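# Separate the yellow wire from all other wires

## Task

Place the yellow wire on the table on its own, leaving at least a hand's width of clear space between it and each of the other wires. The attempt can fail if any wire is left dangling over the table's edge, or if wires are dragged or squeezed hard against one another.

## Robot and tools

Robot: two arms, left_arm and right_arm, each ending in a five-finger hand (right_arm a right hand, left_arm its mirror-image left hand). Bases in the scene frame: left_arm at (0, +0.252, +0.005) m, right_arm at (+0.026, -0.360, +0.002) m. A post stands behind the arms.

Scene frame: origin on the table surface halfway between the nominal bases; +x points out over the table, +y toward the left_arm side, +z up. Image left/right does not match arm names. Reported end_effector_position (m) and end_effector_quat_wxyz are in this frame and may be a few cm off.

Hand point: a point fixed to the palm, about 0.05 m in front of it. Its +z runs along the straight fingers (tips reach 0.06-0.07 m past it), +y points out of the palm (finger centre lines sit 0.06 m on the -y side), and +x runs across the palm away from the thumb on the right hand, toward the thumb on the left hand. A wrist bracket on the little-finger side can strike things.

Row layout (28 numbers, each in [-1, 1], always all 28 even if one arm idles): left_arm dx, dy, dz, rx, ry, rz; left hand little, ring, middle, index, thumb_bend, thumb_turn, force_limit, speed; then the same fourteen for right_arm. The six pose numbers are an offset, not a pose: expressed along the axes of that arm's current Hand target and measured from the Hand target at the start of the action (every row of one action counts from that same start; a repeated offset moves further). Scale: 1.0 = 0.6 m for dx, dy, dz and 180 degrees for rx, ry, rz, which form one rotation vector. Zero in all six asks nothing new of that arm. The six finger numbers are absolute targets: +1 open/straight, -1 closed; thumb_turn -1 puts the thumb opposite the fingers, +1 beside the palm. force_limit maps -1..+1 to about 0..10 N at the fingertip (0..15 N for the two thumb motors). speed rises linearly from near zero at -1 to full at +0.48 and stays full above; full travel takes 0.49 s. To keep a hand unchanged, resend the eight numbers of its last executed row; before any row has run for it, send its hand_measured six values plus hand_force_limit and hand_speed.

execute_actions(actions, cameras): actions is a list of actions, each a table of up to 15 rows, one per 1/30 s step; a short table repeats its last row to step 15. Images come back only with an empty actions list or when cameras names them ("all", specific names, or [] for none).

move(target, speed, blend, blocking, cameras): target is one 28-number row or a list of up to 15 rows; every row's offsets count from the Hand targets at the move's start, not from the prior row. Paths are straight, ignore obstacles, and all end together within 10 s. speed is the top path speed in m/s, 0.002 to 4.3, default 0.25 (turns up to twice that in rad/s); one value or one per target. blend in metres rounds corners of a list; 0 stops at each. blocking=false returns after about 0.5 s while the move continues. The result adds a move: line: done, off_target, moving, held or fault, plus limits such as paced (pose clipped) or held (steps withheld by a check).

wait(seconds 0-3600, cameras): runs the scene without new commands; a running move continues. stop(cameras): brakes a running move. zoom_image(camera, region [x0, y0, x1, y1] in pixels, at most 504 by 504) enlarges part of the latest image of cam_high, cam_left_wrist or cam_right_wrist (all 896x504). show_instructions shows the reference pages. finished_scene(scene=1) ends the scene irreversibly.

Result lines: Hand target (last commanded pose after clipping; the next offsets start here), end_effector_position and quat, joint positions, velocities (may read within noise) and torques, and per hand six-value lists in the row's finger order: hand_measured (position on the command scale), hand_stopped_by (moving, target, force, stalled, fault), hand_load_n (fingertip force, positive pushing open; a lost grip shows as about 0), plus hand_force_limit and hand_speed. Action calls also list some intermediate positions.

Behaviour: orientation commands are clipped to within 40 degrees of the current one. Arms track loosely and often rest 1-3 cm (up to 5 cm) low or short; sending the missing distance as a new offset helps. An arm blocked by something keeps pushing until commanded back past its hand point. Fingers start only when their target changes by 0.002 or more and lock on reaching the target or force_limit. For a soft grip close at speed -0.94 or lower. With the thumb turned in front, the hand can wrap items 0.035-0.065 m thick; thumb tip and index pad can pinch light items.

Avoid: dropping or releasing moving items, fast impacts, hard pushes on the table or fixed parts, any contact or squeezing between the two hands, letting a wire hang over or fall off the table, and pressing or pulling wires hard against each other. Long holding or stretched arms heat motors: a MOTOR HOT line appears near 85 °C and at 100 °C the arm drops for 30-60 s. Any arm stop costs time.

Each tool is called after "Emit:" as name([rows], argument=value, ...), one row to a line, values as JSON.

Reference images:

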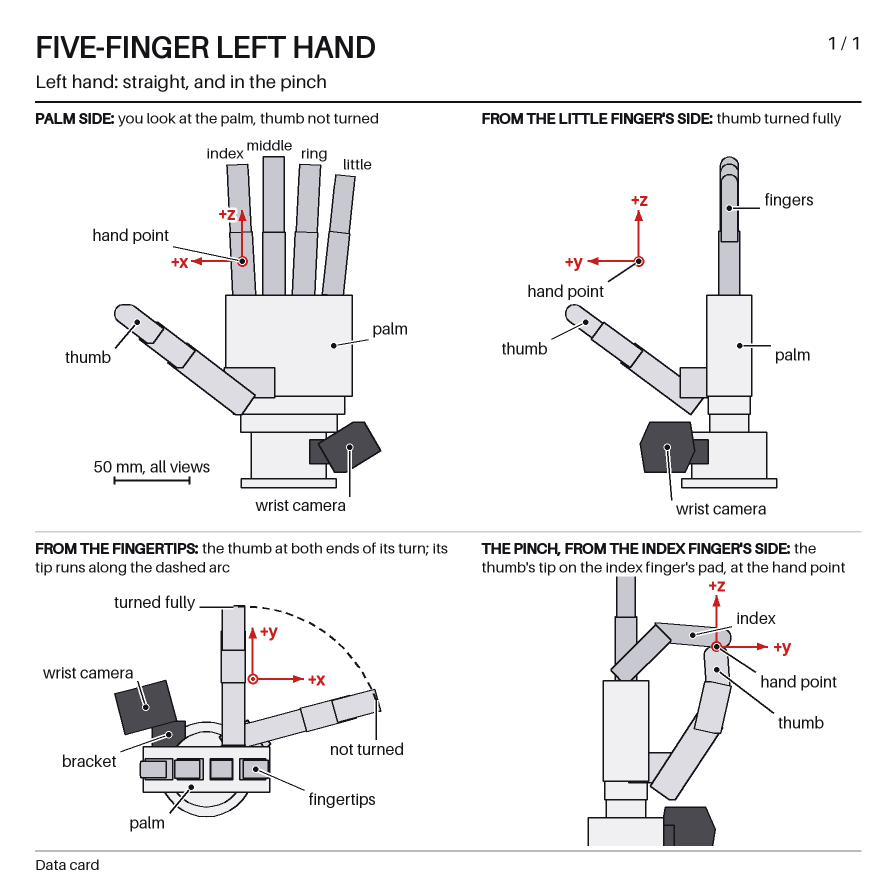

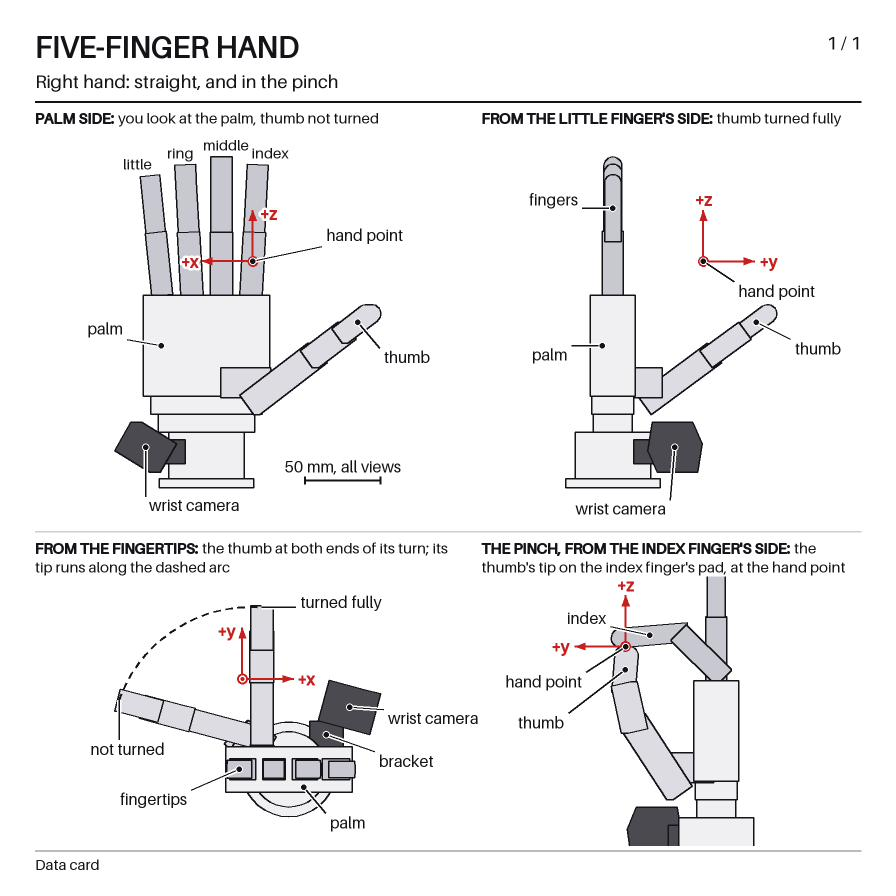

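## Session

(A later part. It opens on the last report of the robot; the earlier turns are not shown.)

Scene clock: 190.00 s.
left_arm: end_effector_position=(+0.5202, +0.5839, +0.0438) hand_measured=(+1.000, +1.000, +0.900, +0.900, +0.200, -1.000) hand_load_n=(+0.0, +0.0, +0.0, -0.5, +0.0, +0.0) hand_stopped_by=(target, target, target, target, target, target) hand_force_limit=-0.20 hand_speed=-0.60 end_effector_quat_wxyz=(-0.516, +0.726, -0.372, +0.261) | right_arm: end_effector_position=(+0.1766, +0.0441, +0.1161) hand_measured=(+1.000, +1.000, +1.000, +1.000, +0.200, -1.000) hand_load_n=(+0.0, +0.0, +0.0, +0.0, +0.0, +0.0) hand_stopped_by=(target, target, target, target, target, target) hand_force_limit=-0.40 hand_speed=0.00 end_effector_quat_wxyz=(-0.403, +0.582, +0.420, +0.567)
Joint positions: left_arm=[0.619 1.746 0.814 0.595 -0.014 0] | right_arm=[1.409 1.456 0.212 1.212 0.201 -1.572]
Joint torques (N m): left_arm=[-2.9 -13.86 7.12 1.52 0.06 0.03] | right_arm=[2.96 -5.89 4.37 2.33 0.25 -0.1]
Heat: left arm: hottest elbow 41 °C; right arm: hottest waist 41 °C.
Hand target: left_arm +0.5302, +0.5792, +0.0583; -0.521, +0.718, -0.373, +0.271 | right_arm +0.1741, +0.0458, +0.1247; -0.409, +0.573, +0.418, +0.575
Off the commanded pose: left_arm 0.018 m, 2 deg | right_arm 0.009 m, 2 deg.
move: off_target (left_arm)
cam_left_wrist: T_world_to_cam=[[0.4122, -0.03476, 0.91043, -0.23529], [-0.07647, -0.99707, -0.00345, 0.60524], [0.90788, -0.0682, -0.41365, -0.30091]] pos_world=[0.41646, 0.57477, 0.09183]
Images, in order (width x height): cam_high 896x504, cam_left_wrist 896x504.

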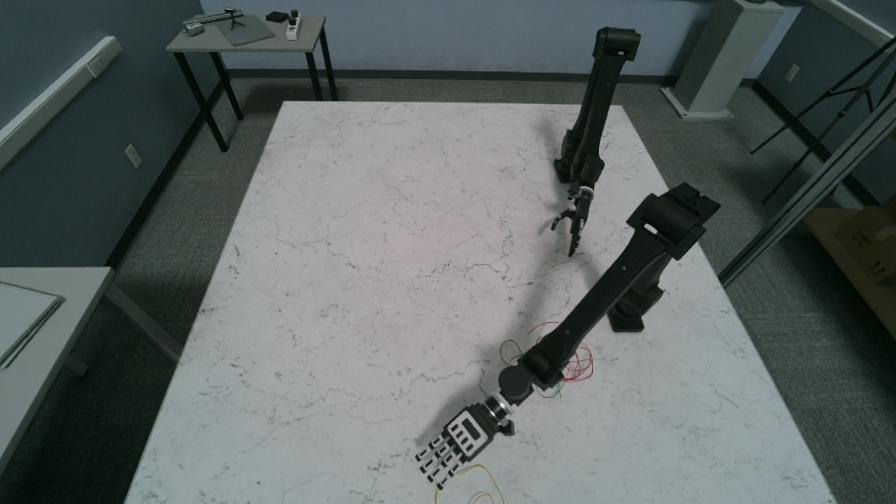

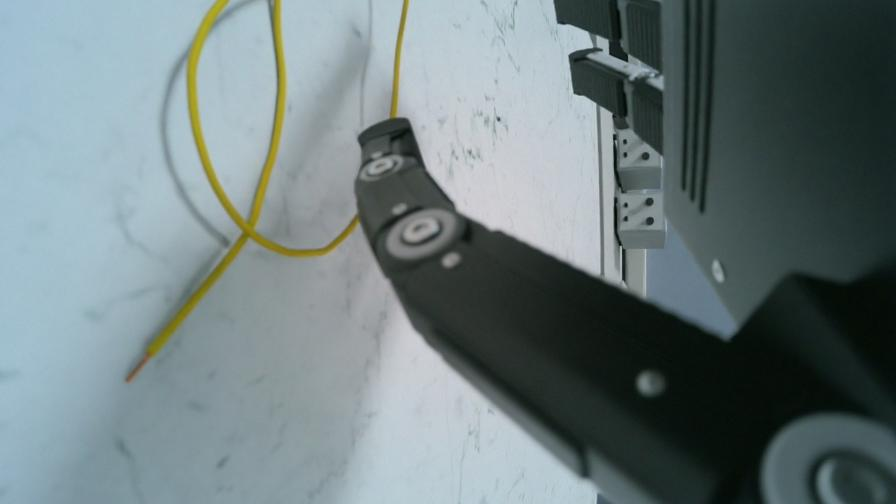

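Emit:
move([
  [0,-0.317,-0.103,0,0,0,1,1,0.9,0.9,0.2,-1,-0.2,-0.6,0,0,0,0,0,0,1,1,1,1,0.2,-1,-0.4,0],
], cameras=["cam_left_wrist","cam_high"], speed=0.12)

Scene clock: 192.50 s.
left_arm: end_effector_position=(+0.5155, +0.5806, +0.2285) hand_measured=(+1.000, +1.000, +0.900, +0.900, +0.200, -1.000) hand_load_n=(+0.0, +0.0, +0.0, +0.0, +0.0, +0.0) hand_stopped_by=(target, target, target, target, target, target) hand_force_limit=-0.20 hand_speed=-0.60 end_effector_quat_wxyz=(-0.508, +0.732, -0.375, +0.257) | right_arm: end_effector_position=(+0.1766, +0.0441, +0.1161) hand_measured=(+1.000, +1.000, +1.000, +1.000, +0.200, -1.000) hand_load_n=(+0.0, +0.0, +0.0, +0.0, +0.0, +0.0) hand_stopped_by=(target, target, target, target, target, target) hand_force_limit=-0.40 hand_speed=0.00 end_effector_quat_wxyz=(-0.403, +0.582, +0.420, +0.567)
Joint positions: left_arm=[0.619 1.402 1.026 0.015 -0.014 0] | right_arm=[1.409 1.456 0.212 1.212 0.201 -1.572]
Joint torques (N m): left_arm=[-2.32 -12.16 11.75 1.66 0.08 0] | right_arm=[2.84 -6.07 4.4 2.26 0.28 -0.11]
Heat: left arm: hottest elbow 41 °C; right arm: hottest waist 41 °C.
Hand target: left_arm +0.5302, +0.5795, +0.2583; -0.521, +0.718, -0.373, +0.271 | right_arm +0.1741, +0.0458, +0.1247; -0.409, +0.573, +0.418, +0.575
Off the commanded pose: left_arm 0.033 m, 3 deg | right_arm 0.009 m, 2 deg.
move: off_target (left_arm)
cam_left_wrist: T_world_to_cam=[[0.42944, -0.02267, 0.90281, -0.41584], [-0.07642, -0.99701, 0.01132, 0.59886], [0.89985, -0.07385, -0.42989, -0.20941]] pos_world=[0.41278, 0.57218, 0.27862]
Images, in order (width x height): cam_high 896x504, cam_left_wrist 896x504.

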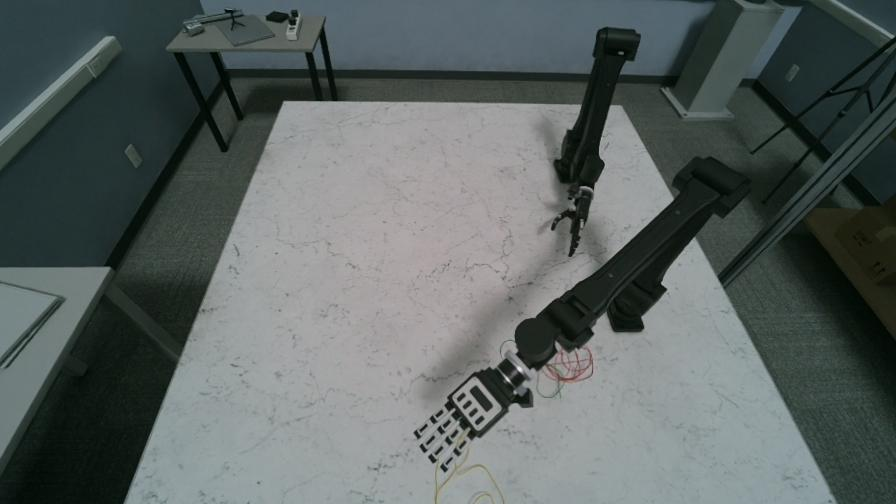

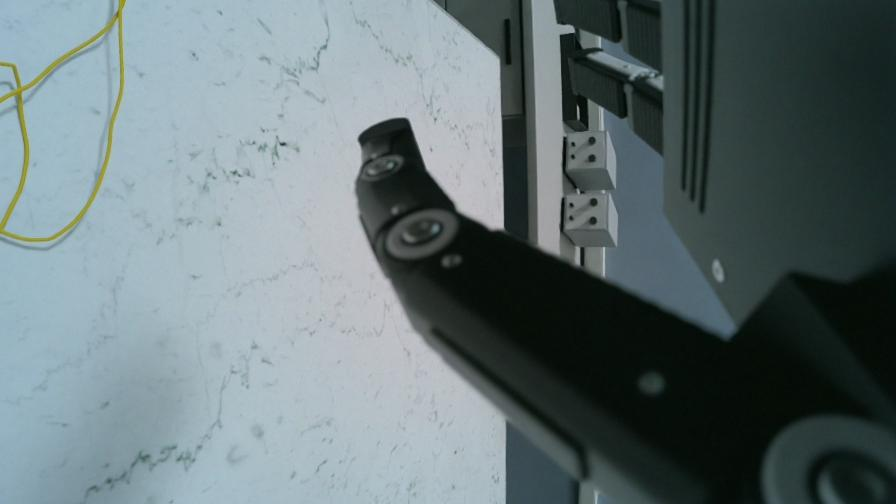

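Emit:
move([
  [-0.0152,-0.1752,-0.3238,-0.2333,0,0,1,1,0.9,0.9,0.2,-1,-0.2,-0.6,0,0,0,0,0,0,1,1,1,1,0.2,-1,-0.4,0],
], cameras=["cam_left_wrist","cam_high"], speed=0.2)

Scene clock: 195.73 s.
left_arm: end_effector_position=(+0.3980, +0.4939, +0.4019) hand_measured=(+1.000, +1.000, +0.900, +0.900, +0.200, -1.000) hand_load_n=(+0.0, +0.0, +0.0, +0.0, +0.0, +0.0) hand_stopped_by=(target, target, target, target, target, target) hand_force_limit=-0.20 hand_speed=-0.60 end_effector_quat_wxyz=(-0.215, +0.861, -0.447, +0.113) | right_arm: end_effector_position=(+0.1766, +0.0441, +0.1161) hand_measured=(+1.000, +1.000, +1.000, +1.000, +0.200, -1.000) hand_load_n=(+0.0, +0.0, +0.0, +0.0, +0.0, +0.0) hand_stopped_by=(target, target, target, target, target, target) hand_force_limit=-0.40 hand_speed=0.00 end_effector_quat_wxyz=(-0.403, +0.582, +0.420, +0.567)
Joint positions: left_arm=[0.619 1.437 1.832 -1.475 0.003 0] | right_arm=[1.409 1.456 0.212 1.212 0.201 -1.572]
Joint torques (N m): left_arm=[-0.03 -10.46 11.18 0.87 0.18 0.12] | right_arm=[3.02 -6.12 4.31 2.22 0.26 -0.11]
Heat: left arm: hottest elbow 42 °C; right arm: hottest waist 41 °C.
Hand target: left_arm +0.4003, +0.4996, +0.4182; -0.229, +0.857, -0.445, +0.120 | right_arm +0.1741, +0.0458, +0.1247; -0.409, +0.573, +0.418, +0.575
Off the commanded pose: left_arm 0.018 m, 2 deg | right_arm 0.009 m, 2 deg.
move: off_target (left_arm)
cam_left_wrist: T_world_to_cam=[[0.8455, 0.27048, 0.46041, -0.65637], [0.04802, -0.89724, 0.43892, 0.23082], [0.53182, -0.349, -0.7716, 0.38421]] pos_world=[0.33954, 0.51873, 0.49735]
Images, in order (width x height): cam_high 896x504, cam_left_wrist 896x504.

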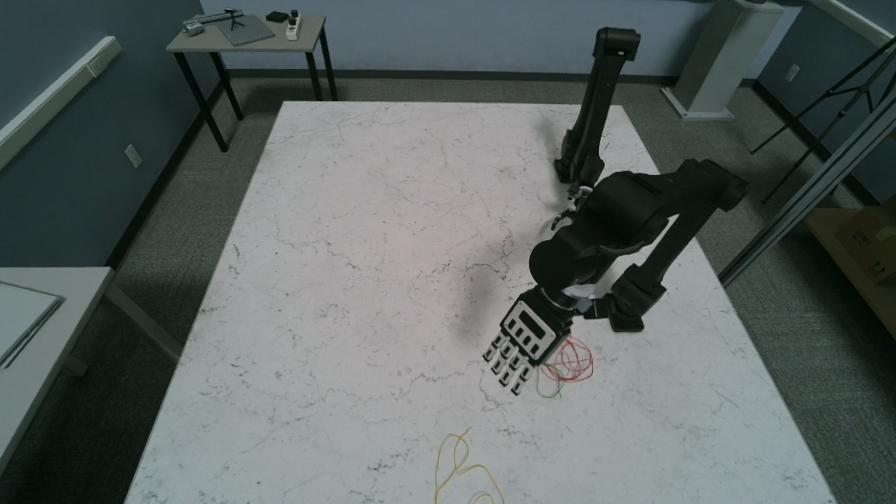

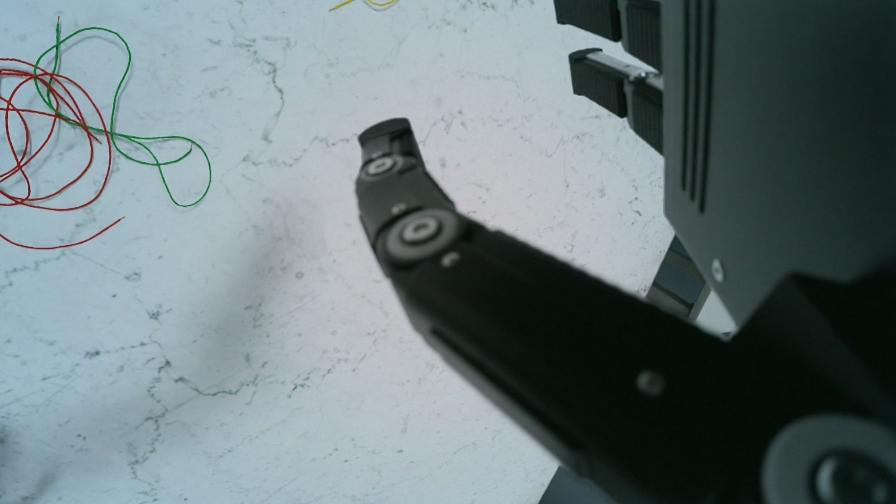

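Emit:
move([
  [-0.2458,-0.1907,0.0138,0,0,0,1,1,0.9,0.9,0.2,-1,-0.2,-0.6,0,0,0,0,0,0,1,1,1,1,0.2,-1,-0.4,0],
], cameras=["cam_left_wrist"], speed=0.25)

Scene clock: 197.83 s.
left_arm: end_effector_position=(+0.4032, +0.6793, +0.4498) hand_measured=(+1.000, +1.000, +0.900, +0.900, +0.200, -1.000) hand_load_n=(+0.0, +0.0, +0.0, +0.0, +0.0, +0.0) hand_stopped_by=(target, target, target, target, target, target) hand_force_limit=-0.20 hand_speed=-0.60 end_effector_quat_wxyz=(-0.245, +0.857, -0.435, +0.127) | right_arm: end_effector_position=(+0.1766, +0.0441, +0.1161) hand_measured=(+1.000, +1.000, +1.000, +1.000, +0.200, -1.000) hand_load_n=(+0.0, +0.0, +0.0, +0.0, +0.0, +0.0) hand_stopped_by=(target, target, target, target, target, target) hand_force_limit=-0.40 hand_speed=0.00 end_effector_quat_wxyz=(-0.403, +0.582, +0.420, +0.567)
Joint positions: left_arm=[0.896 1.888 2.554 -1.693 0.141 0.219] | right_arm=[1.409 1.456 0.212 1.212 0.201 -1.572]
Joint torques (N m): left_arm=[-0.97 -16.5 9.87 1.1 0.18 0.25] | right_arm=[2.73 -6.24 4.34 2.26 0.29 -0.11]
Heat: left arm: hottest elbow 42 °C; right arm: hottest waist 41 °C.
Hand target: left_arm +0.4001, +0.6796, +0.4680; -0.229, +0.857, -0.445, +0.120 | right_arm +0.1741, +0.0458, +0.1247; -0.409, +0.573, +0.418, +0.575
Off the commanded pose: left_arm 0.018 m, 2 deg | right_arm 0.009 m, 2 deg.
joint sent to its limit (left arm) — joint 4 (wrist pitch), lower limit. The joint targets are off in orientation, not in position.
move: off_target (left_arm)
cam_left_wrist: T_world_to_cam=[[0.81253, 0.26726, 0.51804, -0.74349], [0.04035, -0.91236, 0.40741, 0.40338], [0.58152, -0.31013, -0.7521, 0.42787]] pos_world=[0.33901, 0.69943, 0.54262]

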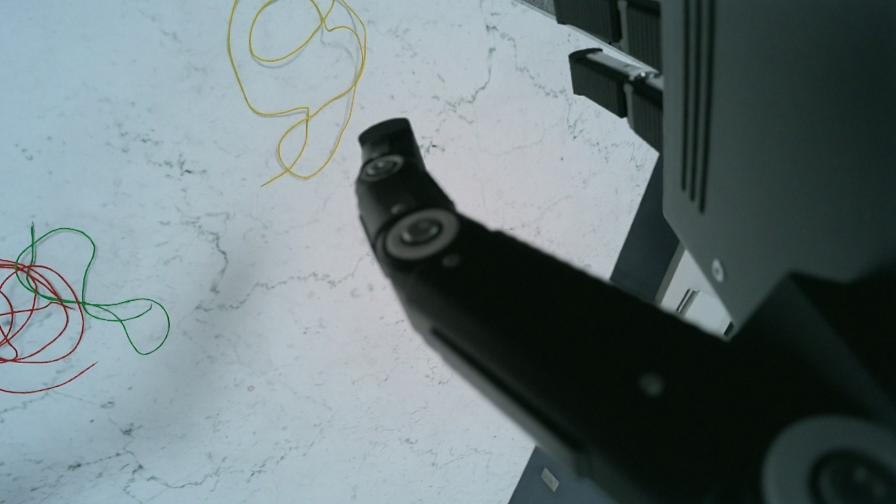

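Emit:
move([
  [-0.1557,0.0075,0.1497,0.0833,0,0,1,1,0.9,0.9,0.2,-1,-0.2,-0.6,0,0,0,0,0,0,1,1,1,1,0.2,-1,-0.4,0],
], cameras=["cam_left_wrist"], speed=0.2)

Scene clock: 200.03 s.
left_arm: end_effector_position=(+0.3824, +0.7781, +0.3732) hand_measured=(+1.000, +1.000, +0.900, +0.900, +0.200, -1.000) hand_load_n=(+0.0, +0.0, +0.0, +0.0, +0.0, +0.5) hand_stopped_by=(target, target, target, target, target, target) hand_force_limit=-0.20 hand_speed=-0.60 end_effector_quat_wxyz=(-0.321, +0.829, -0.423, +0.177) | right_arm: end_effector_position=(+0.1766, +0.0441, +0.1161) hand_measured=(+1.000, +1.000, +1.000, +1.000, +0.200, -1.000) hand_load_n=(+0.0, +0.0, +0.0, +0.0, +0.0, +0.5) hand_stopped_by=(target, target, target, target, target, target) hand_force_limit=-0.40 hand_speed=0.00 end_effector_quat_wxyz=(-0.403, +0.582, +0.420, +0.567)
Joint positions: left_arm=[1.054 1.793 2.12 -1.201 0.303 0.31] | right_arm=[1.409 1.456 0.212 1.212 0.201 -1.572]
Joint torques (N m): left_arm=[-1.14 -17.73 8.32 2.03 0.32 0.13] | right_arm=[2.9 -6.07 4.36 2.21 0.3 -0.11]
Heat: left arm: hottest elbow 42 °C; right arm: hottest waist 41 °C.
Hand target: left_arm +0.3800, +0.7796, +0.3878; -0.339, +0.820, -0.426, +0.177 | right_arm +0.1741, +0.0458, +0.1247; -0.409, +0.573, +0.418, +0.575
Off the commanded pose: left_arm 0.015 m, 2 deg | right_arm 0.009 m, 2 deg.
move: off_target (left_arm)
cam_left_wrist: T_world_to_cam=[[0.71684, 0.20276, 0.66711, -0.68222], [-0.02778, -0.94772, 0.3179, 0.6126], [0.69668, -0.24641, -0.67373, 0.2901]] pos_world=[0.30395, 0.79038, 0.45582]

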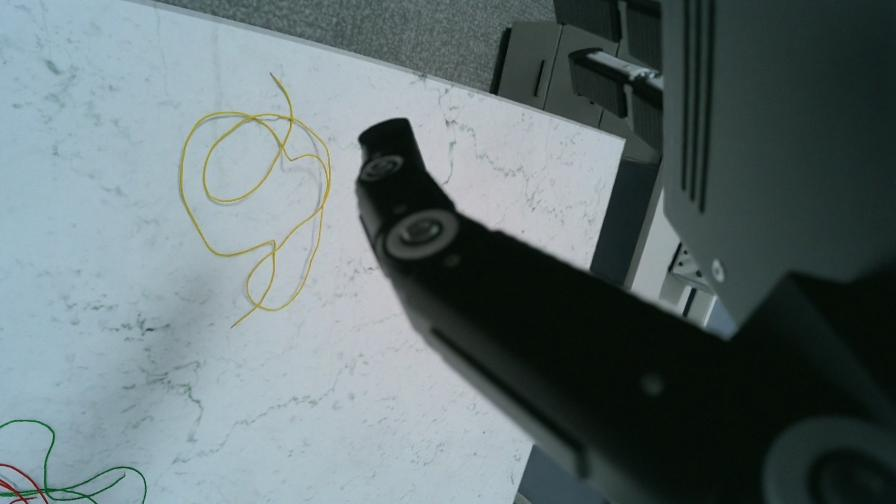

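Emit:
finished_scene()

The scene is finished: the task was done.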